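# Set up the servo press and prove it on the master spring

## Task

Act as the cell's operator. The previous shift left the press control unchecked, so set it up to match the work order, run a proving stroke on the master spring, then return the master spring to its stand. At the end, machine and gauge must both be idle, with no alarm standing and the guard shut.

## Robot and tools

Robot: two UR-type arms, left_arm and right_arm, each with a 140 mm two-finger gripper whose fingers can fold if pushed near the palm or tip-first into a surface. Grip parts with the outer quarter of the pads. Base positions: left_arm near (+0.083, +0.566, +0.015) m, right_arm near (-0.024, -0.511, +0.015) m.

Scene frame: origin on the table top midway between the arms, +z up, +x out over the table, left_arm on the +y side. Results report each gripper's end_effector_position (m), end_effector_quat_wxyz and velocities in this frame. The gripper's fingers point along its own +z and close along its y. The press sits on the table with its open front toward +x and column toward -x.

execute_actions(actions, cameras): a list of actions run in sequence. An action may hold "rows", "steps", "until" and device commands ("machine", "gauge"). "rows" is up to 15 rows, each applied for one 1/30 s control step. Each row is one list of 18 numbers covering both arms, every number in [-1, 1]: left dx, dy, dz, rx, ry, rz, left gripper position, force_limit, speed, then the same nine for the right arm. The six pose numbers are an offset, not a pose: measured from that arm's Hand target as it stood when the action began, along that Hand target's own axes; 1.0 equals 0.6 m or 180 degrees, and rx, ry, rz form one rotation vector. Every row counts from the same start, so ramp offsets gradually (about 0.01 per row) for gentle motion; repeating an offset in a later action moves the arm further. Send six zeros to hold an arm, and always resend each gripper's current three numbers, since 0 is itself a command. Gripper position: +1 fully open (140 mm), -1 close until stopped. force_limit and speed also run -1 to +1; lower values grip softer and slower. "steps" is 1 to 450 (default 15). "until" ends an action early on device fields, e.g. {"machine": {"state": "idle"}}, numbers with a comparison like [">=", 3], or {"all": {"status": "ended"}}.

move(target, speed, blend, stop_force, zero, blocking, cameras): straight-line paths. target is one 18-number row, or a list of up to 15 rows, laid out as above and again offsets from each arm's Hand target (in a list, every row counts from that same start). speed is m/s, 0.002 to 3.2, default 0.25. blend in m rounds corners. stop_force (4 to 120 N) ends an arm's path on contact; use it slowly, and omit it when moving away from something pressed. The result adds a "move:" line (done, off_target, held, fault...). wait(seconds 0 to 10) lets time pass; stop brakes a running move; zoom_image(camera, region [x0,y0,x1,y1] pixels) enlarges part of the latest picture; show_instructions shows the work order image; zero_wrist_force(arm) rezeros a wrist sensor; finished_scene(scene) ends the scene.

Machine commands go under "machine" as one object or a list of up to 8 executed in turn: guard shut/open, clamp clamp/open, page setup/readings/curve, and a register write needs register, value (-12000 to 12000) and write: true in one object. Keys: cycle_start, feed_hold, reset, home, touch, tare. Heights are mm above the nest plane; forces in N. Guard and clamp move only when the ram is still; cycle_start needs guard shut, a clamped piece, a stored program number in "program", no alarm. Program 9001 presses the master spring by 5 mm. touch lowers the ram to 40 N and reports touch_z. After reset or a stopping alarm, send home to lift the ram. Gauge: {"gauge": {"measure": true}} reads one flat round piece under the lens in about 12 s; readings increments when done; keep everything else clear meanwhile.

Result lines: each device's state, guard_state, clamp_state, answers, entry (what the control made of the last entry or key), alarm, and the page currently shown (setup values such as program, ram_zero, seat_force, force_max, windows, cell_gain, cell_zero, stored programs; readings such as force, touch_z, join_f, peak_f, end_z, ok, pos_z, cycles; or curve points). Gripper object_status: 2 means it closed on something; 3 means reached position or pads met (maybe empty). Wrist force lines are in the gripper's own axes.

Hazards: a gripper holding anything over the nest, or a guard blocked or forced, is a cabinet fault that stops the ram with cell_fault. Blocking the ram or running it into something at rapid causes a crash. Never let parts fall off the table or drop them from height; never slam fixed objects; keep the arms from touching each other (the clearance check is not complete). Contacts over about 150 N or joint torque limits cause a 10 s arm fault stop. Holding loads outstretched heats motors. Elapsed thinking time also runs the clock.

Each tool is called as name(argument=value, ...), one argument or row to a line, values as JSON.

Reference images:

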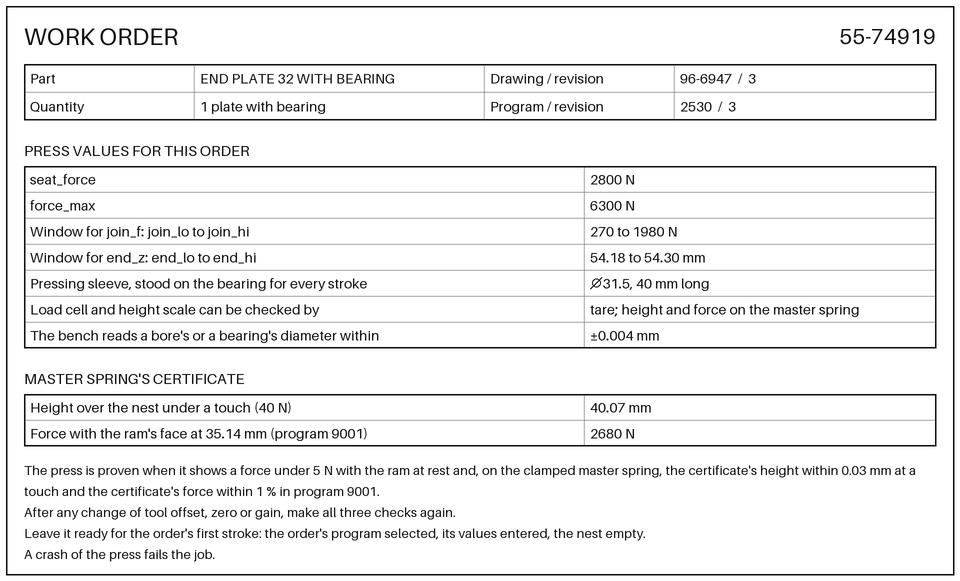

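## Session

execute_actions(
  actions=[
    {"machine":[{"page":"readings"},{"guard":"open"},{"clamp":"open"},{"page":"setup"}],"steps":200,"until":{"machine":{"queue":["!=","running"]}}},
  ],
  cameras=["all"],
)

Scene clock: 4.27 s.
left_arm: end_effector_position=(+0.8607, +0.6044, +0.2469) position_measured=3 object_status=3 end_effector_quat_wxyz=(+0.625, -0.646, -0.427, -0.099) | right_arm: end_effector_position=(+0.5622, -0.5315, +0.1571) position_measured=3 object_status=3 end_effector_quat_wxyz=(-0.509, +0.354, +0.782, -0.072)
Joint positions: left_arm=[-0.489 -0.885 1.317 -0.686 -0.909 0.988] | right_arm=[-0.293 -1.025 1.569 -1.036 -1.6 0.55]
Joint torques (N m): left_arm=[-0.9 -95.21 -37.4 1.8 0.67 0.48] | right_arm=[1.61 -82.77 -38.01 0.63 0.38 0.17]
Motor temperatures (°C): left_arm=[34 32 36 43 40 43] | right_arm=[40 43 40 38 38 41]
Wrist force (N): left_arm=[-0.3 0.0 0.0] | right_arm=[0.2 -0.1 0.2]
Wrist torque (N m): left_arm=[0.01 0.05 0.00] | right_arm=[-0.02 -0.04 0.00]
Wrist force, peak (N): left_arm=[-0.1 -0.2 -0.5] | right_arm=[0.4 0.9 -0.4]
Hand target: left_arm +0.8607, +0.6044, +0.2469; +0.625, -0.646, -0.427, -0.099 | right_arm +0.5622, -0.5315, +0.1571; -0.509, +0.354, +0.782, -0.072
Tool commands: left_gripper/position=+1.0 left_gripper/force_limit=+1.0 left_gripper/speed=+1.0 right_gripper/position=+1.0 right_gripper/force_limit=+1.0 right_gripper/speed=+1.0
machine.setup: program=+4212 ram_zero=+168.131 seat_force=+2800 force_max=+6300 join_lo=+270 join_hi=+1980 end_lo=+54.880 end_hi=+55.000 cell_gain=+1.820 cell_zero=-344 program_revision=+5 program_top=+55.000 stored1_number=+3595 stored1_revision=+2 stored2_number=+1265 stored2_revision=+6 stored3_number=+2530 stored3_revision=+3 stored4_number=+9001 stored4_revision=+1 stored5_number=+4212 stored5_revision=+5
machine: state=idle guard_state=open clamp_state=open guard_answer=taken clamp_answer=taken page=setup entry=no_entry entries=0 alarm=no_alarm queue=done queue_left=0
gauge: message=nothing_yet readings=0 no_1=0.000 no_2=0.000 no_3=0.000 no_4=0.000 no_5=0.000
camera_calibration:
cam_left_wrist: T_world_to_cam=[[0.670572, 0.14923, -0.72668, -0.474415], [-0.438828, -0.710002, -0.550751, 0.942367], [-0.598133, 0.688206, -0.410621, 0.384774], [0, 0, 0, 1]] pos_world=[0.961812, 0.475076, 0.332258]
cam_right_wrist: T_world_to_cam=[[0.492011, 0.734867, -0.466793, 0.198678], [0.504692, -0.677651, -0.53486, -0.560702], [-0.709374, 0.0275707, -0.704293, 0.703264], [0, 0, 0, 1]] pos_world=[0.684107, -0.545352, 0.288148]

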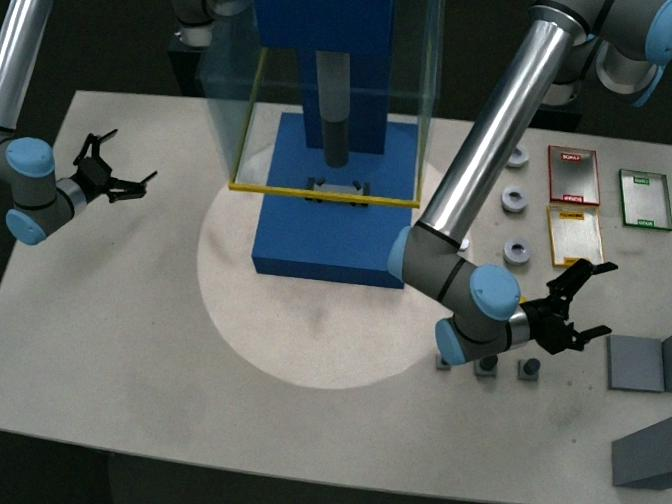

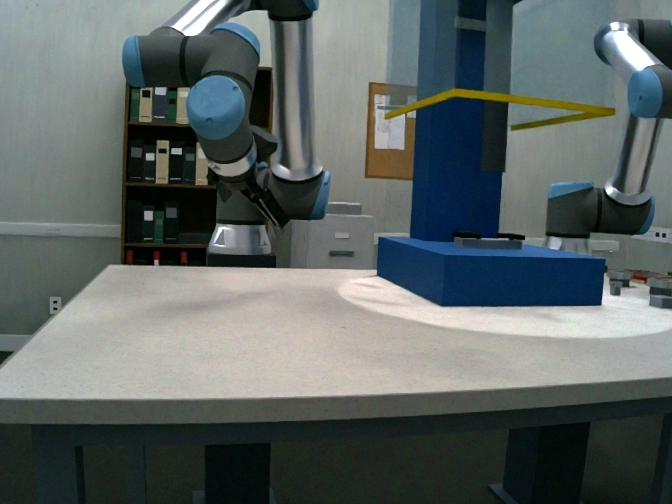

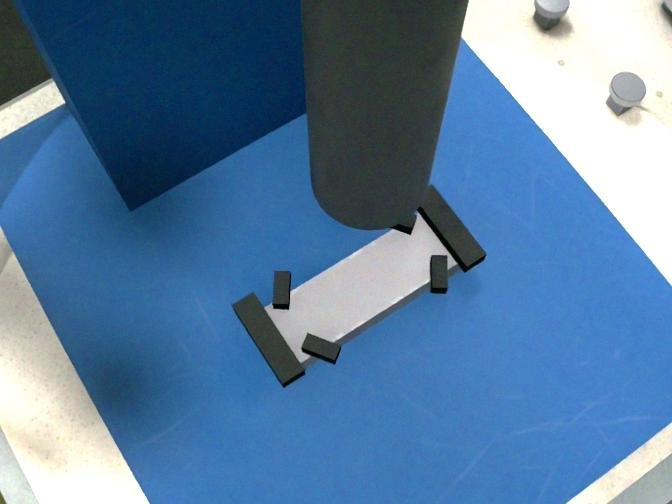

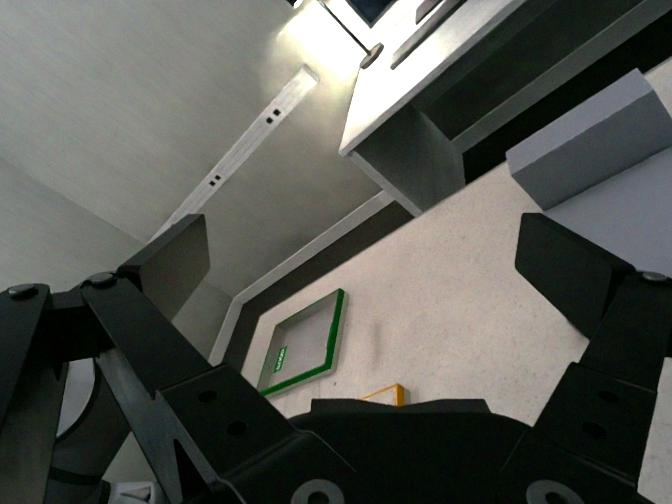

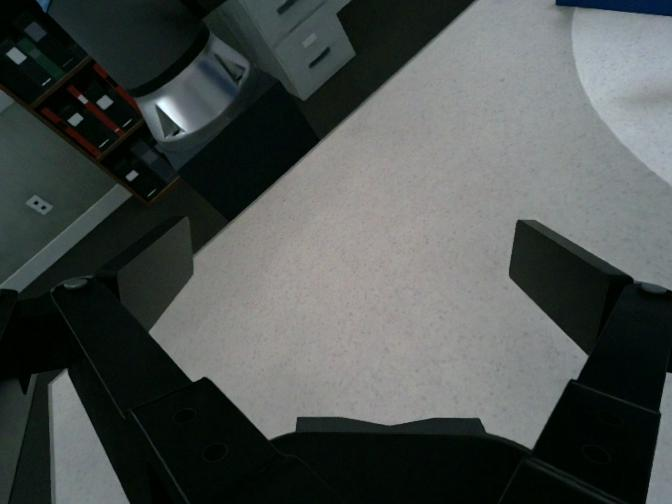

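move(
  target=[-0.2562,-0.1063,0.0945,-0.7058,0.2775,0.2391,0,0,0,0,0,0,0,0,0,1,1,1],
  cameras=["cam_left_wrist","cam_high"],
  speed=0.35,
)

Scene clock: 52.30 s.
left_arm: end_effector_position=(+0.8526, +0.6040, +0.2446) position_measured=129 object_status=3 end_effector_quat_wxyz=(-0.604, +0.679, +0.399, +0.121) | right_arm: end_effector_position=(+0.5622, -0.5315, +0.1571) position_measured=3 object_status=3 end_effector_quat_wxyz=(-0.509, +0.354, +0.782, -0.072)
Joint positions: left_arm=[-0.517 -0.956 1.421 -0.789 -0.853 1.059] | right_arm=[-0.293 -1.025 1.569 -1.036 -1.6 0.55]
Joint torques (N m): left_arm=[-0.58 -92.37 -35.16 0.44 1 0.87] | right_arm=[1.73 -82.71 -36.26 0.55 0.24 0.48]
Wrist force (N): left_arm=[-0.8 0.0 -1.7] | right_arm=[-0.3 0.5 -0.6]
Wrist torque (N m): left_arm=[-0.07 0.13 -0.24] | right_arm=[0.11 0.08 0.00]
Wrist force, peak (N): left_arm=[5.9 -12.9 9.6] | right_arm=[-0.5 0.9 -0.2]
Hand target: left_arm +0.8526, +0.6040, +0.2446; -0.604, +0.679, +0.399, +0.121 (not the last commanded pose) | right_arm +0.5622, -0.5315, +0.1571; -0.509, +0.354, +0.782, -0.072
Tool commands: left_gripper/position=+0.003922 left_gripper/force_limit=+0.003922 left_gripper/speed=+0.003922 right_gripper/position=+1.0 right_gripper/force_limit=+1.0 right_gripper/speed=+1.0
Off the commanded pose: left_arm 0.167 m, 137 deg | right_arm 0.000 m, 0 deg.
FORCE FAULT: contact force on the left arm reached its limit, and that arm stopped for 10 seconds. The contact can be on any part of that arm, not only on its tool. That arm's remaining commands of this call were not run. That arm's target is now where it stood when the stop ended, not its last command. That arm accepts commands again.
machine.setup: program=+4212 ram_zero=+168.131 seat_force=+2800 force_max=+6300 join_lo=+270 join_hi=+1980 end_lo=+54.880 end_hi=+55.000 cell_gain=+1.820 cell_zero=-344 program_revision=+5 program_top=+55.000 stored1_number=+3595 stored1_revision=+2 stored2_number=+1265 stored2_revision=+6 stored3_number=+2530 stored3_revision=+3 stored4_number=+9001 stored4_revision=+1 stored5_number=+4212 stored5_revision=+5
machine: state=idle guard_state=open clamp_state=open guard_answer=taken clamp_answer=taken page=setup entry=no_entry entries=0 alarm=no_alarm queue=done queue_left=0
gauge: message=nothing_yet readings=0 no_1=0.000 no_2=0.000 no_3=0.000 no_4=0.000 no_5=0.000
move: fault (left_arm)
camera_calibration:
cam_left_wrist: T_world_to_cam=[[0.684427, 0.0513974, -0.727267, -0.423131], [-0.503599, -0.687985, -0.522556, 0.972313], [-0.527207, 0.723903, -0.444992, 0.305564], [0, 0, 0, 1]] pos_world=[0.940354, 0.469486, 0.336332]
Images, in order (width x height): cam_high 672x504, cam_left_wrist 672x504.

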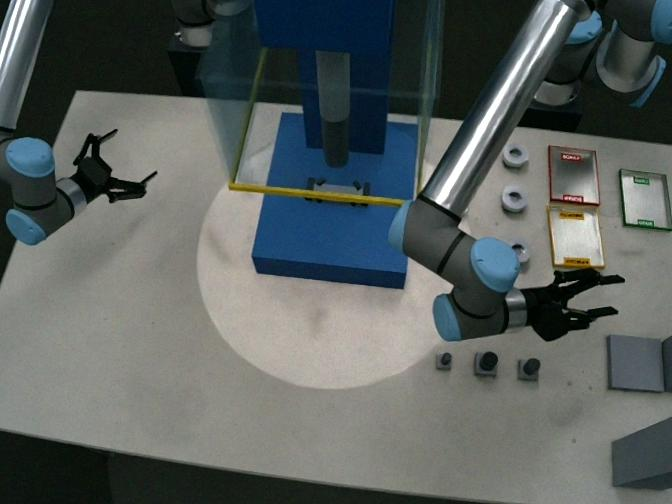

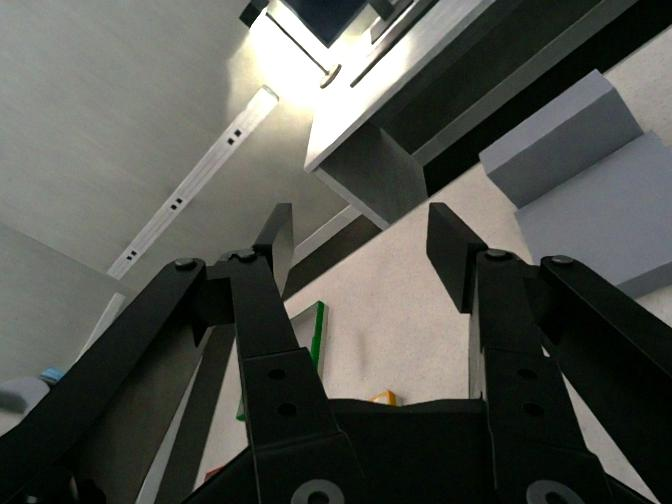

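move(
  target=[-0.0557,-0.3435,0.362,0,0,0,0,0,-1,0,0,0,0,0,0,1,1,1],
  cameras=["cam_left_wrist","cam_high"],
  speed=0.15,
)

Scene clock: 116.43 s.
left_arm: end_effector_position=(+0.8398, +0.6143, +0.2492) position_measured=129 object_status=3 end_effector_quat_wxyz=(-0.604, +0.679, +0.399, +0.121) | right_arm: end_effector_position=(+0.5622, -0.5315, +0.1571) position_measured=3 object_status=3 end_effector_quat_wxyz=(-0.509, +0.354, +0.782, -0.072)
Joint positions: left_arm=[-0.514 -0.982 1.456 -0.799 -0.851 1.06] | right_arm=[-0.293 -1.025 1.569 -1.036 -1.6 0.55]
Joint torques (N m): left_arm=[0.02 -90.64 -35.24 1.06 0.67 0.6] | right_arm=[2.35 -82.36 -34.61 0.67 0.28 0.8]
Wrist force (N): left_arm=[0.0 -0.1 -2.0] | right_arm=[-0.1 0.3 0.2]
Wrist torque (N m): left_arm=[-0.07 -0.05 -0.23] | right_arm=[0.07 0.03 -0.01]
Wrist force, peak (N): left_arm=[1.9 -9.5 4.7] | right_arm=[-0.1 0.4 -1.0]
Hand target: left_arm +0.8398, +0.6143, +0.2492; -0.604, +0.679, +0.399, +0.121 (not the last commanded pose) | right_arm +0.5622, -0.5315, +0.1571; -0.509, +0.354, +0.782, -0.072
Tool commands: left_gripper/position=+0.003922 left_gripper/force_limit=+0.003922 left_gripper/speed=-1.0 right_gripper/position=+1.0 right_gripper/force_limit=+1.0 right_gripper/speed=+1.0
Off the commanded pose: left_arm 0.284 m, 0 deg | right_arm 0.000 m, 0 deg.
FORCE FAULT: contact force on the left arm reached its limit, and that arm stopped for 10 seconds. The contact can be on any part of that arm, not only on its tool. That arm's remaining commands of this call were not run. During its stop the left arm's controller moved it back a little. That arm's target is now where it stood when the stop ended, not its last command. That arm accepts commands again.
machine.setup: program=+4212 ram_zero=+168.131 seat_force=+2800 force_max=+6300 join_lo=+270 join_hi=+1980 end_lo=+54.880 end_hi=+55.000 cell_gain=+1.820 cell_zero=-344 program_revision=+5 program_top=+55.000 stored1_number=+3595 stored1_revision=+2 stored2_number=+1265 stored2_revision=+6 stored3_number=+2530 stored3_revision=+3 stored4_number=+9001 stored4_revision=+1 stored5_number=+4212 stored5_revision=+5
machine: state=idle guard_state=open clamp_state=open guard_answer=taken clamp_answer=taken page=setup entry=no_entry entries=0 alarm=no_alarm queue=done queue_left=0
gauge: message=nothing_yet readings=0 no_1=0.000 no_2=0.000 no_3=0.000 no_4=0.000 no_5=0.000
move: fault (left_arm)
camera_calibration:
cam_left_wrist: T_world_to_cam=[[0.684611, 0.0519663, -0.727054, -0.412065], [-0.502823, -0.68846, -0.522678, 0.975009], [-0.527709, 0.72341, -0.445197, 0.294275], [0, 0, 0, 1]] pos_world=[0.927652, 0.479787, 0.341032]
Images, in order (width x height): cam_high 672x504, cam_left_wrist 672x504.

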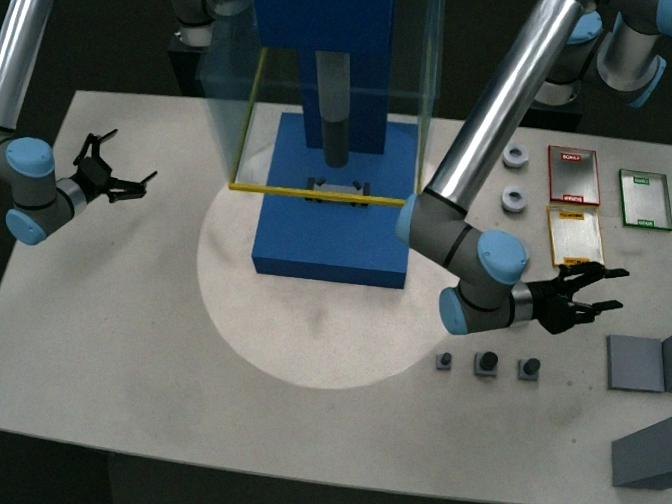

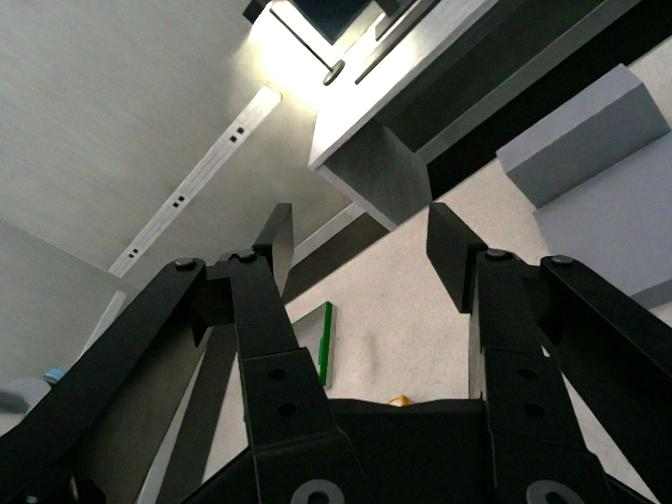

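move(
  target=[0.0863,-0.0435,0.1553,0.0287,-0.0321,-0.0107,0,0,-1,0,0,0,0,0,0,1,1,1],
  cameras=["cam_left_wrist","cam_high"],
  speed=0.12,
)

Scene clock: 136.07 s.
left_arm: end_effector_position=(+0.8260, +0.7189, +0.2794) position_measured=129 object_status=3 end_effector_quat_wxyz=(+0.611, -0.649, -0.446, -0.079) | right_arm: end_effector_position=(+0.5622, -0.5315, +0.1571) position_measured=3 object_status=3 end_effector_quat_wxyz=(-0.509, +0.354, +0.782, -0.072)
Joint positions: left_arm=[-0.374 -1.004 1.432 -0.754 -0.851 1.06] | right_arm=[-0.293 -1.025 1.569 -1.036 -1.6 0.55]
Joint torques (N m): left_arm=[-8.76 -74.4 -30.16 -2.07 2.26 1.54] | right_arm=[1.98 -82.7 -34.22 0.43 0.62 0.89]
Wrist force (N): left_arm=[-0.1 -0.6 -2.2] | right_arm=[-0.1 0.3 0.0]
Wrist torque (N m): left_arm=[-0.19 -0.02 -0.23] | right_arm=[0.07 0.03 -0.01]
Wrist force, peak (N): left_arm=[-1.7 0.1 -4.2] | right_arm=[0.2 -0.1 -1.0]
Hand target: left_arm +0.8260, +0.7189, +0.2792; +0.611, -0.649, -0.446, -0.079 | right_arm +0.5622, -0.5315, +0.1571; -0.509, +0.354, +0.782, -0.072
Off the commanded pose: left_arm 0.000 m, 0 deg | right_arm 0.000 m, 0 deg.
machine.setup: program=+4212 ram_zero=+168.131 seat_force=+2800 force_max=+6300 join_lo=+270 join_hi=+1980 end_lo=+54.880 end_hi=+55.000 cell_gain=+1.820 cell_zero=-344 program_revision=+5 program_top=+55.000 stored1_number=+3595 stored1_revision=+2 stored2_number=+1265 stored2_revision=+6 stored3_number=+2530 stored3_revision=+3 stored4_number=+9001 stored4_revision=+1 stored5_number=+4212 stored5_revision=+5
machine: state=idle guard_state=open clamp_state=open guard_answer=taken clamp_answer=taken page=setup entry=no_entry entries=0 alarm=no_alarm queue=done queue_left=0
gauge: message=nothing_yet readings=0 no_1=0.000 no_2=0.000 no_3=0.000 no_4=0.000 no_5=0.000
move: done
camera_calibration:
cam_left_wrist: T_world_to_cam=[[0.670957, 0.146534, -0.726873, -0.442878], [-0.402183, -0.751638, -0.522771, 1.0182], [-0.62295, 0.643093, -0.445383, 0.36118], [0, 0, 0, 1]] pos_world=[0.931651, 0.597943, 0.371233]
Images, in order (width x height): cam_high 672x504, cam_left_wrist 672x504.

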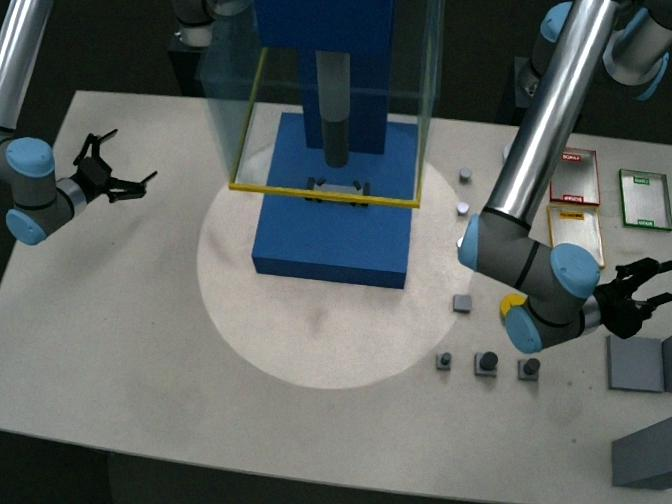

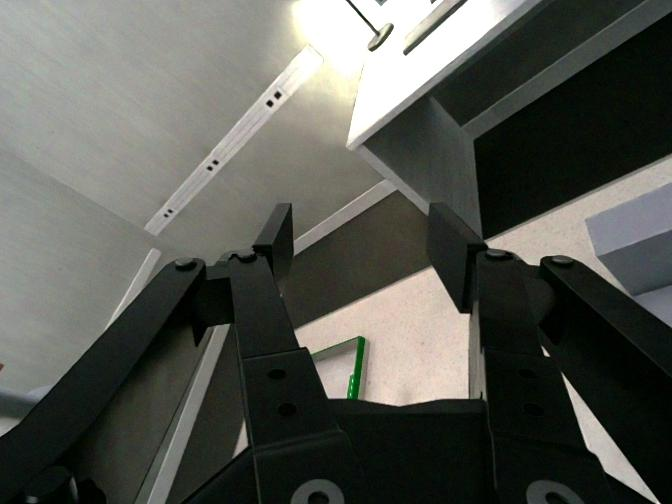

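move(
  target=[
    [-0.0968,-0.181,0.1443,0,0,0,0,0,-1,0,0,0,0,0,0,1,1,1],
    [-0.0173,-0.124,0.1867,-0.1751,0.0717,0.0655,0,0,-1,0,0,0,0,0,0,1,1,1],
    [-0.0247,-0.0292,0.0207,-0.3503,0.1434,0.131,0,0,-1,0,0,0,0,0,0,1,1,1],
    [-0.1535,-0.0218,-0.1402,-0.5254,0.215,0.1964,0,0,-1,0,0,0,0,0,0,1,1,1],
    [-0.3437,-0.0548,-0.067,-0.7005,0.2867,0.2619,0,0,-1,0,0,0,0,0,0,1,1,1],
  ],
  cameras=["cam_left_wrist","cam_high"],
  speed=0.25,
  blend=[0.02,0.02,0.02,0.02,0],
)

Scene clock: 198.40 s.
left_arm: end_effector_position=(+0.6998, +0.5800, +0.1792) position_measured=129 object_status=3 end_effector_quat_wxyz=(+0.176, +0.820, -0.339, +0.426) | right_arm: end_effector_position=(+0.5622, -0.5315, +0.1571) position_measured=3 object_status=3 end_effector_quat_wxyz=(-0.509, +0.354, +0.782, -0.072)
Joint positions: left_arm=[0.062 -1.43 2.526 -3.41 -2.246 3.739] | right_arm=[-0.293 -1.025 1.569 -1.036 -1.6 0.55]
Joint torques (N m): left_arm=[8.18 -42.59 -18.37 -8.29 -3.75 1.7] | right_arm=[1.83 -82.27 -33.19 0.55 0.69 1.28]
Wrist force (N): left_arm=[0.6 0.6 -3.1] | right_arm=[-0.2 0.2 -0.2]
Wrist torque (N m): left_arm=[-0.03 -0.24 -0.10] | right_arm=[0.05 0.04 -0.01]
Wrist force, peak (N): left_arm=[1.5 1.9 -4.6] | right_arm=[0.4 0.9 -0.3]
Hand target: left_arm +0.6998, +0.5800, +0.1792; +0.176, +0.820, -0.339, +0.426 | right_arm +0.5622, -0.5315, +0.1571; -0.509, +0.354, +0.782, -0.072
Off the commanded pose: left_arm 0.000 m, 0 deg | right_arm 0.000 m, 0 deg.
machine.setup: program=+4212 ram_zero=+168.131 seat_force=+2800 force_max=+6300 join_lo=+270 join_hi=+1980 end_lo=+54.880 end_hi=+55.000 cell_gain=+1.820 cell_zero=-344 program_revision=+5 program_top=+55.000 stored1_number=+3595 stored1_revision=+2 stored2_number=+1265 stored2_revision=+6 stored3_number=+2530 stored3_revision=+3 stored4_number=+9001 stored4_revision=+1 stored5_number=+4212 stored5_revision=+5
machine: state=idle guard_state=open clamp_state=open guard_answer=taken clamp_answer=taken page=setup entry=no_entry entries=0 alarm=no_alarm queue=done queue_left=0
gauge: message=nothing_yet readings=0 no_1=0.000 no_2=0.000 no_3=0.000 no_4=0.000 no_5=0.000
move: done
camera_calibration:
cam_left_wrist: T_world_to_cam=[[-0.704374, -0.709809, -0.00542146, 0.919202], [-0.581756, 0.581644, -0.568551, 0.171248], [0.406716, -0.397319, -0.82263, 0.27768], [0, 0, 0, 1]] pos_world=[0.634149, 0.66318, 0.330774]
Images, in order (width x height): cam_high 672x504, cam_left_wrist 672x504.

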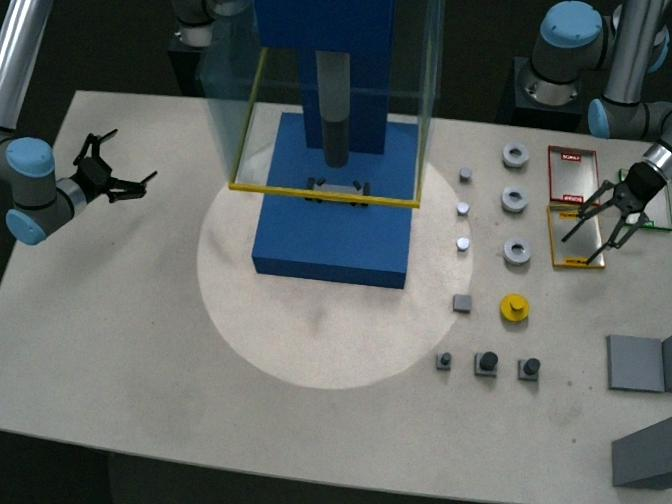

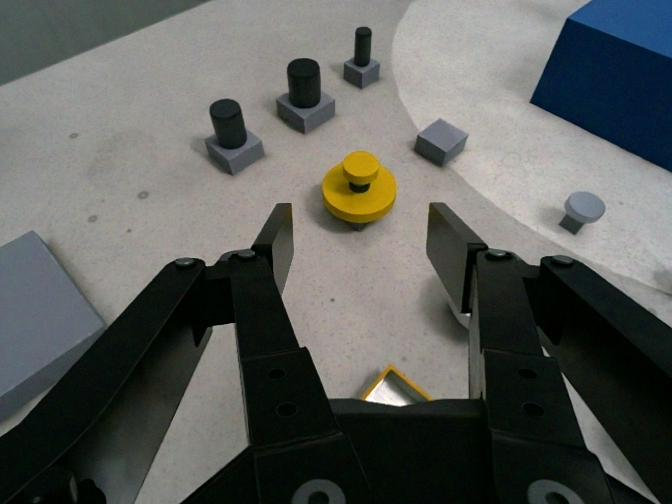

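zoom_image(
  camera="cam_left_wrist",
  region=[310, 130, 430, 250],
)

Scaled by 4.200 from the camera's 672x504 image, which has a finer 960x720 frame.

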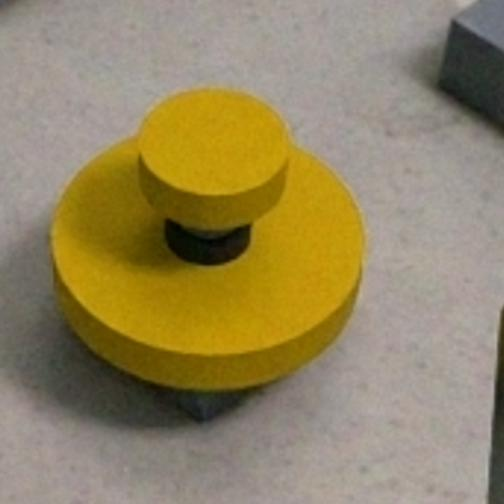

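move(
  target=[0.0067,0.0052,0.2137,0,0,0,0,0,-1,0,0,0,0,0,0,1,1,1],
  cameras=["cam_left_wrist"],
  speed=0.25,
)

zoom_image(
  camera="cam_left_wrist",
  region=[260, 120, 460, 270],
)

Scene clock: 216.47 s.
left_arm: end_effector_position=(+0.7735, +0.5022, +0.1088) position_measured=129 object_status=3 end_effector_quat_wxyz=(+0.176, +0.820, -0.339, +0.426) | right_arm: end_effector_position=(+0.5622, -0.5315, +0.1571) position_measured=3 object_status=3 end_effector_quat_wxyz=(-0.509, +0.354, +0.782, -0.072)
Joint positions: left_arm=[-0.108 -1.183 2.458 -3.673 -2.125 3.592] | right_arm=[-0.293 -1.025 1.569 -1.036 -1.6 0.55]
Joint torques (N m): left_arm=[-8.91 -36.11 -15.77 -2.56 -3.45 -0.22] | right_arm=[1.95 -83.68 -32.47 0.66 0.65 1.2]
Wrist force (N): left_arm=[0.4 0.5 -3.1] | right_arm=[-0.2 -0.1 0.0]
Wrist torque (N m): left_arm=[-0.03 -0.21 0.23] | right_arm=[-0.03 0.05 0.00]
Wrist force, peak (N): left_arm=[0.8 0.3 -6.4] | right_arm=[-0.3 1.0 -0.2]
Hand target: left_arm +0.7735, +0.5021, +0.1088; +0.176, +0.820, -0.339, +0.426 | right_arm +0.5622, -0.5315, +0.1571; -0.509, +0.354, +0.782, -0.072
Off the commanded pose: left_arm 0.000 m, 0 deg | right_arm 0.000 m, 0 deg.
machine.setup: program=+4212 ram_zero=+168.131 seat_force=+2800 force_max=+6300 join_lo=+270 join_hi=+1980 end_lo=+54.880 end_hi=+55.000 cell_gain=+1.820 cell_zero=-344 program_revision=+5 program_top=+55.000 stored1_number=+3595 stored1_revision=+2 stored2_number=+1265 stored2_revision=+6 stored3_number=+2530 stored3_revision=+3 stored4_number=+9001 stored4_revision=+1 stored5_number=+4212 stored5_revision=+5
machine: state=idle guard_state=open clamp_state=open guard_answer=taken clamp_answer=taken page=setup entry=no_entry entries=0 alarm=no_alarm queue=done queue_left=0
gauge: message=nothing_yet readings=0 no_1=0.000 no_2=0.000 no_3=0.000 no_4=0.000 no_5=0.000
move: done
camera_calibration:
cam_left_wrist: T_world_to_cam=[[-0.704508, -0.709674, -0.00564014, 0.915512], [-0.581464, 0.581752, -0.568739, 0.219127], [0.406901, -0.397402, -0.822498, 0.158888], [0, 0, 0, 1]] pos_world=[0.707748, 0.58538, 0.260475]
Images, in order (width x height): cam_left_wrist 672x504.

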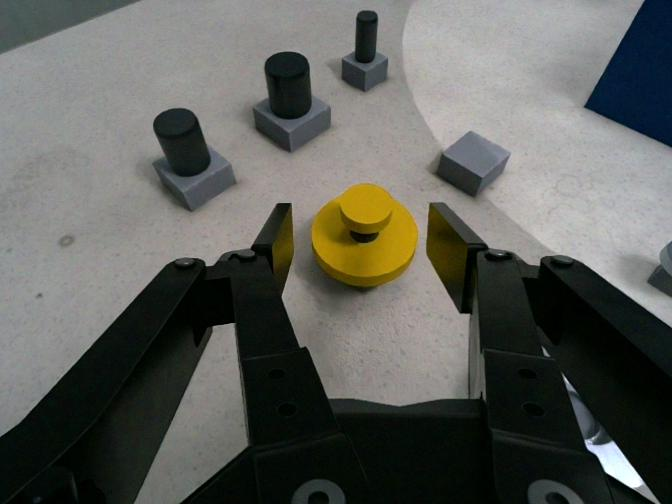

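Scaled by 2.520 from the camera's 672x504 image, which has a finer 960x720 frame.

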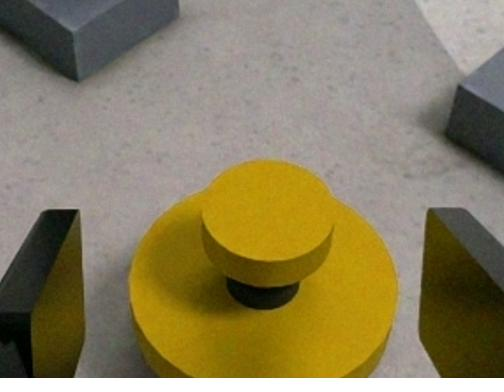

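move(
  target=[-0.0017,0.005,0.1,0,0,0,0,0,-1,0,0,0,0,0,0,1,1,1],
  cameras=["cam_left_wrist"],
  speed=0.12,
  stop_force=10,
)

zoom_image(
  camera="cam_left_wrist",
  region=[240, 160, 480, 330],
)

Scene clock: 245.93 s.
left_arm: end_effector_position=(+0.8058, +0.4657, +0.0734) position_measured=129 object_status=3 end_effector_quat_wxyz=(+0.176, +0.820, -0.339, +0.426) | right_arm: end_effector_position=(+0.5622, -0.5315, +0.1571) position_measured=3 object_status=3 end_effector_quat_wxyz=(-0.509, +0.354, +0.782, -0.072)
Joint positions: left_arm=[-0.174 -1.075 2.409 -3.759 -2.076 3.541] | right_arm=[-0.293 -1.025 1.569 -1.036 -1.6 0.55]
Joint torques (N m): left_arm=[4.06 -73 -8.13 -0.57 -0.76 1.87] | right_arm=[2.32 -83.56 -31.36 0.42 0.78 1.14]
Wrist force (N): left_arm=[0.5 0.6 -2.9] | right_arm=[0.1 0.0 0.0]
Wrist torque (N m): left_arm=[-0.03 -0.20 0.22] | right_arm=[0.01 -0.01 -0.01]
Wrist force, peak (N): left_arm=[0.5 0.7 -5.1] | right_arm=[0.1 1.0 -0.4]
Hand target: left_arm +0.8058, +0.4658, +0.0734; +0.176, +0.820, -0.339, +0.426 | right_arm +0.5622, -0.5315, +0.1571; -0.509, +0.354, +0.782, -0.072
Off the commanded pose: left_arm 0.000 m, 0 deg | right_arm 0.000 m, 0 deg.
machine.setup: program=+4212 ram_zero=+168.131 seat_force=+2800 force_max=+6300 join_lo=+270 join_hi=+1980 end_lo=+54.880 end_hi=+55.000 cell_gain=+1.820 cell_zero=-344 program_revision=+5 program_top=+55.000 stored1_number=+3595 stored1_revision=+2 stored2_number=+1265 stored2_revision=+6 stored3_number=+2530 stored3_revision=+3 stored4_number=+9001 stored4_revision=+1 stored5_number=+4212 stored5_revision=+5
machine: state=idle guard_state=open clamp_state=open guard_answer=taken clamp_answer=taken page=setup entry=no_entry entries=0 alarm=no_alarm queue=done queue_left=0
gauge: message=nothing_yet readings=0 no_1=0.000 no_2=0.000 no_3=0.000 no_4=0.000 no_5=0.000
move: done
camera_calibration:
cam_left_wrist: T_world_to_cam=[[-0.704496, -0.709686, -0.00554184, 0.912212], [-0.58156, 0.581748, -0.568645, 0.239003], [0.406783, -0.397385, -0.822564, 0.102256], [0, 0, 0, 1]] pos_world=[0.740049, 0.54898, 0.225075]
Images, in order (width x height): cam_left_wrist 672x504.

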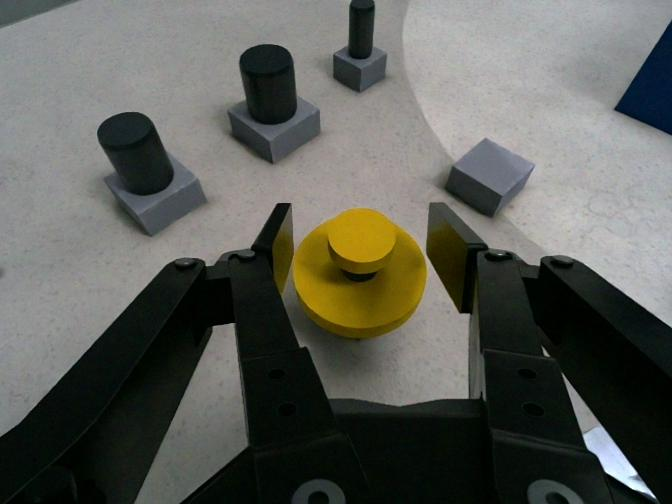

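Scaled by 2.100 from the camera's 672x504 image, which has a finer 960x720 frame.

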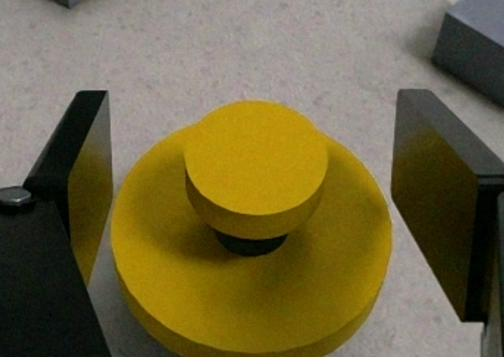

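execute_actions(
  actions=[
    {"rows":[[0,0.0013,0,0,0,0,0,0,-1,0,0,0,0,0,0,1,1,1]],"steps":12},
    {"rows":[[0,0,0,0,0,0,-1,0,-1,0,0,0,0,0,0,1,1,1]],"steps":70},
  ],
)

move(
  target=[0.041,0,-0.0287,0,0,0,-1,0,-1,0,0,0,0,0,0,1,1,1],
  speed=0.06,
  cameras=["cam_left_wrist"],
)

Scene clock: 255.07 s.
left_arm: end_effector_position=(+0.8052, +0.4652, +0.0735) position_measured=185 object_status=2 end_effector_quat_wxyz=(+0.176, +0.820, -0.339, +0.426) | right_arm: end_effector_position=(+0.5622, -0.5315, +0.1571) position_measured=3 object_status=3 end_effector_quat_wxyz=(-0.509, +0.354, +0.782, -0.072)
Joint positions: left_arm=[-0.175 -1.075 2.41 -3.76 -2.075 3.54] | right_arm=[-0.293 -1.025 1.569 -1.036 -1.6 0.55]
Joint torques (N m): left_arm=[4.22 -38.19 -19.1 -4.46 -1.63 -1.93] | right_arm=[2.3 -83.11 -31.51 0.55 0.67 1.26]
Wrist force (N): left_arm=[2.3 0.5 -7.5] | right_arm=[-0.1 -0.1 -0.2]
Wrist torque (N m): left_arm=[-0.07 -0.28 0.20] | right_arm=[-0.02 0.04 -0.01]
Wrist force, peak (N): left_arm=[2.2 0.4 -7.7] | right_arm=[-0.5 0.4 -0.6]
Hand target: left_arm +0.8052, +0.4652, +0.0734; +0.176, +0.820, -0.339, +0.426 | right_arm +0.5622, -0.5315, +0.1571; -0.509, +0.354, +0.782, -0.072
Off the commanded pose: left_arm 0.000 m, 0 deg | right_arm 0.000 m, 0 deg.
machine.setup: program=+4212 ram_zero=+168.131 seat_force=+2800 force_max=+6300 join_lo=+270 join_hi=+1980 end_lo=+54.880 end_hi=+55.000 cell_gain=+1.820 cell_zero=-344 program_revision=+5 program_top=+55.000 stored1_number=+3595 stored1_revision=+2 stored2_number=+1265 stored2_revision=+6 stored3_number=+2530 stored3_revision=+3 stored4_number=+9001 stored4_revision=+1 stored5_number=+4212 stored5_revision=+5
machine: state=idle guard_state=open clamp_state=open guard_answer=taken clamp_answer=taken page=setup entry=no_entry entries=0 alarm=no_alarm queue=done queue_left=0
gauge: message=nothing_yet readings=0 no_1=0.000 no_2=0.000 no_3=0.000 no_4=0.000 no_5=0.000

Scene clock: 255.90 s.
left_arm: end_effector_position=(+0.8052, +0.4652, +0.1035) position_measured=185 object_status=2 end_effector_quat_wxyz=(+0.176, +0.820, -0.339, +0.426) | right_arm: end_effector_position=(+0.5622, -0.5315, +0.1571) position_measured=3 object_status=3 end_effector_quat_wxyz=(-0.509, +0.354, +0.782, -0.072)
Joint positions: left_arm=[-0.175 -1.146 2.41 -3.689 -2.075 3.54] | right_arm=[-0.293 -1.025 1.569 -1.036 -1.6 0.55]
Joint torques (N m): left_arm=[-8.77 -41.79 -26.95 -9.87 -0.04 0.99] | right_arm=[2.05 -82.67 -31.34 0.71 0.86 1]
Wrist force (N): left_arm=[-2.7 0.8 -1.3] | right_arm=[-0.2 -0.3 0.0]
Wrist torque (N m): left_arm=[0.00 -0.35 0.23] | right_arm=[-0.06 0.04 -0.01]
Wrist force, peak (N): left_arm=[2.2 0.6 -7.5] | right_arm=[0.1 0.7 -0.1]
Hand target: left_arm +0.8053, +0.4652, +0.1035; +0.176, +0.820, -0.339, +0.426 | right_arm +0.5622, -0.5315, +0.1571; -0.509, +0.354, +0.782, -0.072
Off the commanded pose: left_arm 0.000 m, 0 deg | right_arm 0.000 m, 0 deg.
machine.setup: program=+4212 ram_zero=+168.131 seat_force=+2800 force_max=+6300 join_lo=+270 join_hi=+1980 end_lo=+54.880 end_hi=+55.000 cell_gain=+1.820 cell_zero=-344 program_revision=+5 program_top=+55.000 stored1_number=+3595 stored1_revision=+2 stored2_number=+1265 stored2_revision=+6 stored3_number=+2530 stored3_revision=+3 stored4_number=+9001 stored4_revision=+1 stored5_number=+4212 stored5_revision=+5
machine: state=idle guard_state=open clamp_state=open guard_answer=taken clamp_answer=taken page=setup entry=no_entry entries=0 alarm=no_alarm queue=done queue_left=0
gauge: message=nothing_yet readings=0 no_1=0.000 no_2=0.000 no_3=0.000 no_4=0.000 no_5=0.000
move: done
camera_calibration:
cam_left_wrist: T_world_to_cam=[[-0.704414, -0.709768, -0.00546088, 0.911494], [-0.58166, 0.581647, -0.568646, 0.256191], [0.406783, -0.397386, -0.822564, 0.126939], [0, 0, 0, 1]] pos_world=[0.739449, 0.54838, 0.255075]
Images, in order (width x height): cam_left_wrist 672x504.

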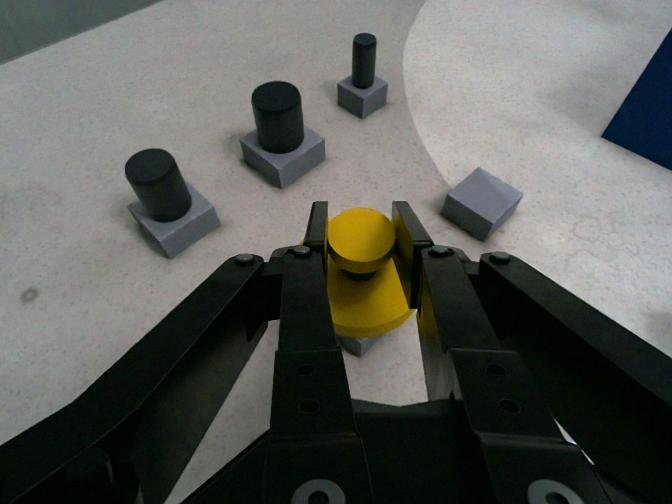

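move(
  target=[
    [0.2845,0.5358,-0.1357,-0.2048,0,0.1434,-1,0,-1,0,0,0,0,0,0,1,1,1],
    [0.2047,0.616,0.0118,-0.2048,0,0.1434,-1,0,-1,0,0,0,0,0,0,1,1,1],
    [0.288,0.7767,0.1498,-0.2048,0,0.1434,-1,0,-1,0,0,0,0,0,0,1,1,1],
  ],
  cameras=["cam_left_wrist","cam_nest","cam_high"],
  speed=[0.22,0.2,0.12],
  blend=[0.03,0.02,0],
)

zoom_image(
  camera="cam_nest",
  region=[220, 160, 500, 400],
)

Scene clock: 281.43 s.
left_arm: end_effector_position=(+0.5989, +0.0130, +0.1932) position_measured=185 object_status=2 end_effector_quat_wxyz=(+0.326, +0.628, -0.627, +0.326) | right_arm: end_effector_position=(+0.5622, -0.5315, +0.1571) position_measured=3 object_status=3 end_effector_quat_wxyz=(-0.509, +0.354, +0.782, -0.072)
Joint positions: left_arm=[-0.816 -1.297 2.3 -3.368 -2.182 3.655] | right_arm=[-0.293 -1.025 1.569 -1.036 -1.6 0.55]
Joint torques (N m): left_arm=[8.6 -72.27 -23.33 -1.74 -5.68 1.74] | right_arm=[1.43 -83.1 -30.99 0.63 0.87 0.96]
Wrist force (N): left_arm=[-3.2 0.1 -2.0] | right_arm=[-0.1 0.2 -0.4]
Wrist torque (N m): left_arm=[-0.11 -0.29 0.22] | right_arm=[0.05 0.04 -0.01]
Wrist force, peak (N): left_arm=[-5.3 -2.1 -0.3] | right_arm=[0.6 0.6 -0.7]
Hand target: left_arm +0.5988, +0.0130, +0.1932; +0.326, +0.628, -0.627, +0.326 | right_arm +0.5622, -0.5315, +0.1571; -0.509, +0.354, +0.782, -0.072
Off the commanded pose: left_arm 0.000 m, 0 deg | right_arm 0.000 m, 0 deg.
machine.setup: program=+4212 ram_zero=+168.131 seat_force=+2800 force_max=+6300 join_lo=+270 join_hi=+1980 end_lo=+54.880 end_hi=+55.000 cell_gain=+1.820 cell_zero=-344 program_revision=+5 program_top=+55.000 stored1_number=+3595 stored1_revision=+2 stored2_number=+1265 stored2_revision=+6 stored3_number=+2530 stored3_revision=+3 stored4_number=+9001 stored4_revision=+1 stored5_number=+4212 stored5_revision=+5
machine: state=idle guard_state=open clamp_state=open guard_answer=taken clamp_answer=taken page=setup entry=no_entry entries=0 alarm=no_alarm queue=done queue_left=0
gauge: message=nothing_yet readings=0 no_1=0.000 no_2=0.000 no_3=0.000 no_4=0.000 no_5=0.000
move: done
camera_calibration:
cam_left_wrist: T_world_to_cam=[[-0.999983, -0.00378086, -0.00452724, 0.613442], [-0.000531774, 0.822204, -0.569193, 0.0991781], [0.00587436, -0.56918, -0.822192, 0.347176], [0, 0, 0, 1]] pos_world=[0.611444, 0.11838, 0.344674]
Images, in order (width x height): cam_high 672x504, cam_nest 672x504, cam_left_wrist 672x504.

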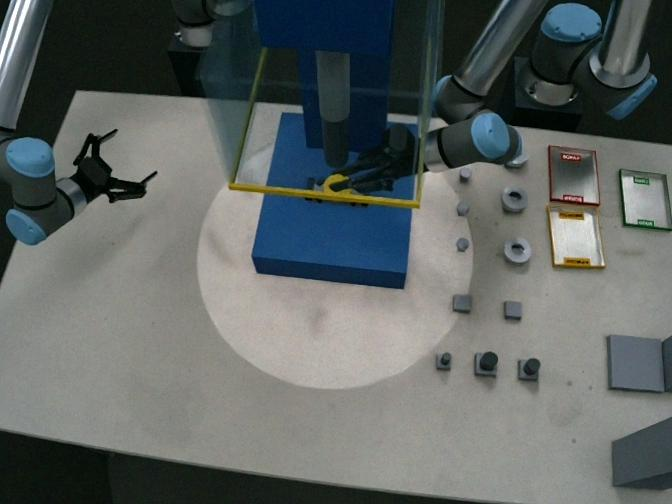

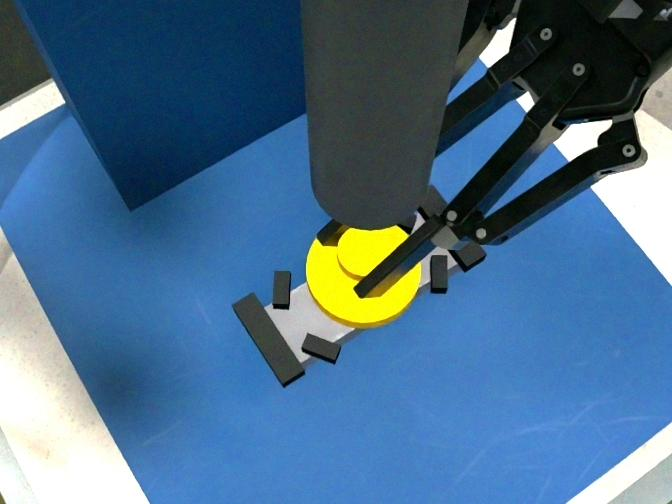

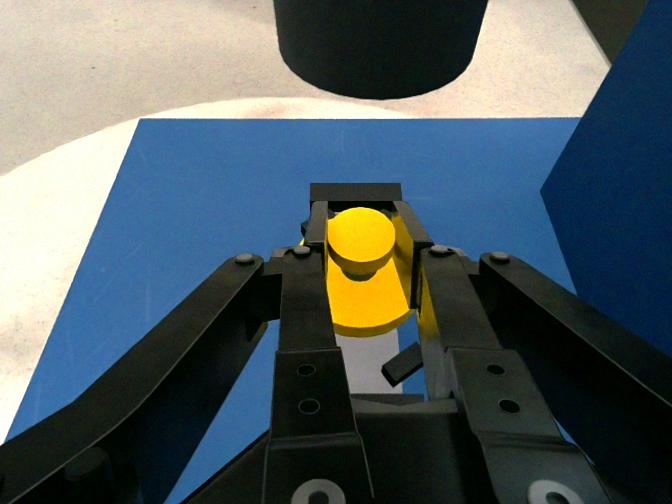

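Scaled by 1.800 from the camera's 672x504 image, which has a finer 960x720 frame.

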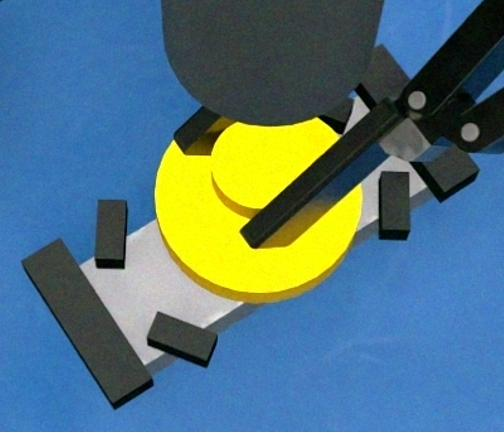

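move(
  target=[-0.041,0.0018,0.0287,0,0,0,-1,0,-1,0,0,0,0,0,0,1,1,1],
  cameras=["cam_left_wrist","cam_nest"],
  speed=0.025,
  stop_force=6,
)

execute_actions(
  actions=[
    {"rows":[[-0.0007,0,0.0005,0,0,0,-1,0,-1,0,0,0,0,0,0,1,1,1]],"steps":15},
  ],
)

Scene clock: 289.70 s.
left_arm: end_effector_position=(+0.5981, +0.0130, +0.1727) position_measured=185 object_status=2 end_effector_quat_wxyz=(+0.326, +0.628, -0.627, +0.326) | right_arm: end_effector_position=(+0.5622, -0.5315, +0.1571) position_measured=3 object_status=3 end_effector_quat_wxyz=(-0.509, +0.354, +0.782, -0.072)
Joint positions: left_arm=[-0.817 -1.259 2.309 -3.415 -2.182 3.654] | right_arm=[-0.293 -1.025 1.569 -1.036 -1.6 0.55]
Joint torques (N m): left_arm=[6.89 -76.17 -34.2 -9.51 -1.78 1.65] | right_arm=[2.15 -83.13 -30.55 0.62 0.8 1.42]
Wrist force (N): left_arm=[-1.4 0.8 -1.3] | right_arm=[0.0 0.5 0.2]
Wrist torque (N m): left_arm=[0.01 -0.59 0.21] | right_arm=[0.11 0.02 -0.01]
Wrist force, peak (N): left_arm=[10.3 0.5 -18.5] | right_arm=[0.0 0.5 -0.7]
Hand target: left_arm +0.5981, +0.0130, +0.1727; +0.326, +0.628, -0.627, +0.326 (not the last commanded pose) | right_arm +0.5622, -0.5315, +0.1571; -0.509, +0.354, +0.782, -0.072
Off the commanded pose: left_arm 0.009 m, 0 deg | right_arm 0.000 m, 0 deg.
machine.setup: program=+4212 ram_zero=+168.131 seat_force=+2800 force_max=+6300 join_lo=+270 join_hi=+1980 end_lo=+54.880 end_hi=+55.000 cell_gain=+1.820 cell_zero=-344 program_revision=+5 program_top=+55.000 stored1_number=+3595 stored1_revision=+2 stored2_number=+1265 stored2_revision=+6 stored3_number=+2530 stored3_revision=+3 stored4_number=+9001 stored4_revision=+1 stored5_number=+4212 stored5_revision=+5
machine: state=idle guard_state=open clamp_state=open guard_answer=taken clamp_answer=taken page=setup entry=no_entry entries=0 alarm=no_alarm queue=done queue_left=0
gauge: message=nothing_yet readings=0 no_1=0.000 no_2=0.000 no_3=0.000 no_4=0.000 no_5=0.000
move: contact (left_arm)
camera_calibration:
cam_left_wrist: T_world_to_cam=[[-0.999984, -0.00360825, -0.00428174, 0.61235], [-0.000530373, 0.822283, -0.569078, 0.0874619], [0.00557418, -0.569067, -0.822272, 0.330521], [0, 0, 0, 1]] pos_world=[0.610545, 0.11838, 0.324173]
Images, in order (width x height): cam_nest 672x504, cam_left_wrist 672x504.

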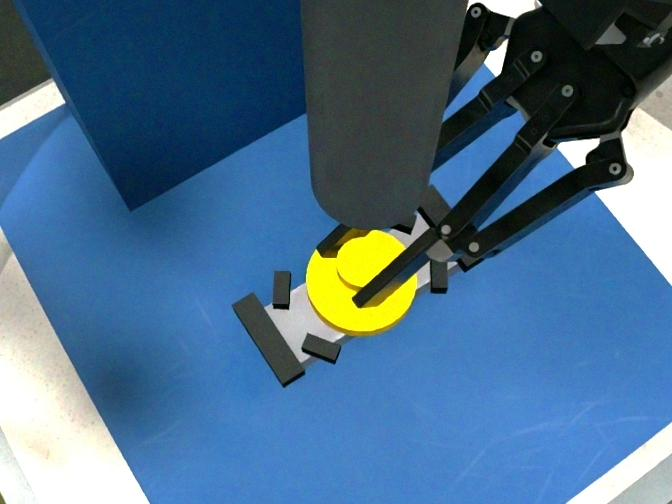

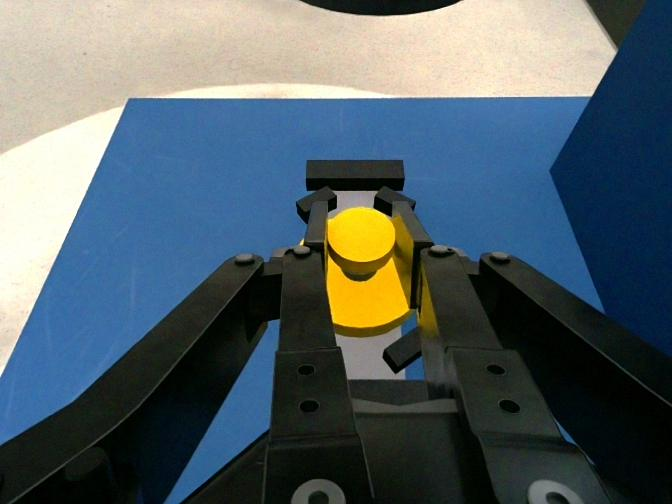

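Scene clock: 290.40 s.
left_arm: end_effector_position=(+0.5981, +0.0130, +0.1722) position_measured=185 object_status=2 end_effector_quat_wxyz=(+0.326, +0.628, -0.627, +0.326) | right_arm: end_effector_position=(+0.5622, -0.5315, +0.1571) position_measured=3 object_status=3 end_effector_quat_wxyz=(-0.509, +0.354, +0.782, -0.072)
Joint positions: left_arm=[-0.817 -1.258 2.31 -3.416 -2.182 3.654] | right_arm=[-0.293 -1.025 1.569 -1.036 -1.6 0.55]
Joint torques (N m): left_arm=[6.63 -31.84 -16.55 0.19 -2.64 1.38] | right_arm=[1.85 -83.12 -30.75 0.56 0.75 1.3]
Wrist force (N): left_arm=[5.9 2.1 -10.1] | right_arm=[0.2 0.1 -0.1]
Wrist torque (N m): left_arm=[0.02 -0.43 0.19] | right_arm=[0.03 -0.03 -0.01]
Wrist force, peak (N): left_arm=[5.9 2.1 -10.1] | right_arm=[0.1 0.6 0.3]
Hand target: left_arm +0.5981, +0.0130, +0.1721; +0.326, +0.628, -0.627, +0.326 | right_arm +0.5622, -0.5315, +0.1571; -0.509, +0.354, +0.782, -0.072
Off the commanded pose: left_arm 0.000 m, 0 deg | right_arm 0.000 m, 0 deg.
machine.setup: program=+4212 ram_zero=+168.131 seat_force=+2800 force_max=+6300 join_lo=+270 join_hi=+1980 end_lo=+54.880 end_hi=+55.000 cell_gain=+1.820 cell_zero=-344 program_revision=+5 program_top=+55.000 stored1_number=+3595 stored1_revision=+2 stored2_number=+1265 stored2_revision=+6 stored3_number=+2530 stored3_revision=+3 stored4_number=+9001 stored4_revision=+1 stored5_number=+4212 stored5_revision=+5
machine: state=idle guard_state=open clamp_state=open guard_answer=taken clamp_answer=taken page=setup entry=no_entry entries=0 alarm=no_alarm queue=done queue_left=0
gauge: message=nothing_yet readings=0 no_1=0.000 no_2=0.000 no_3=0.000 no_4=0.000 no_5=0.000


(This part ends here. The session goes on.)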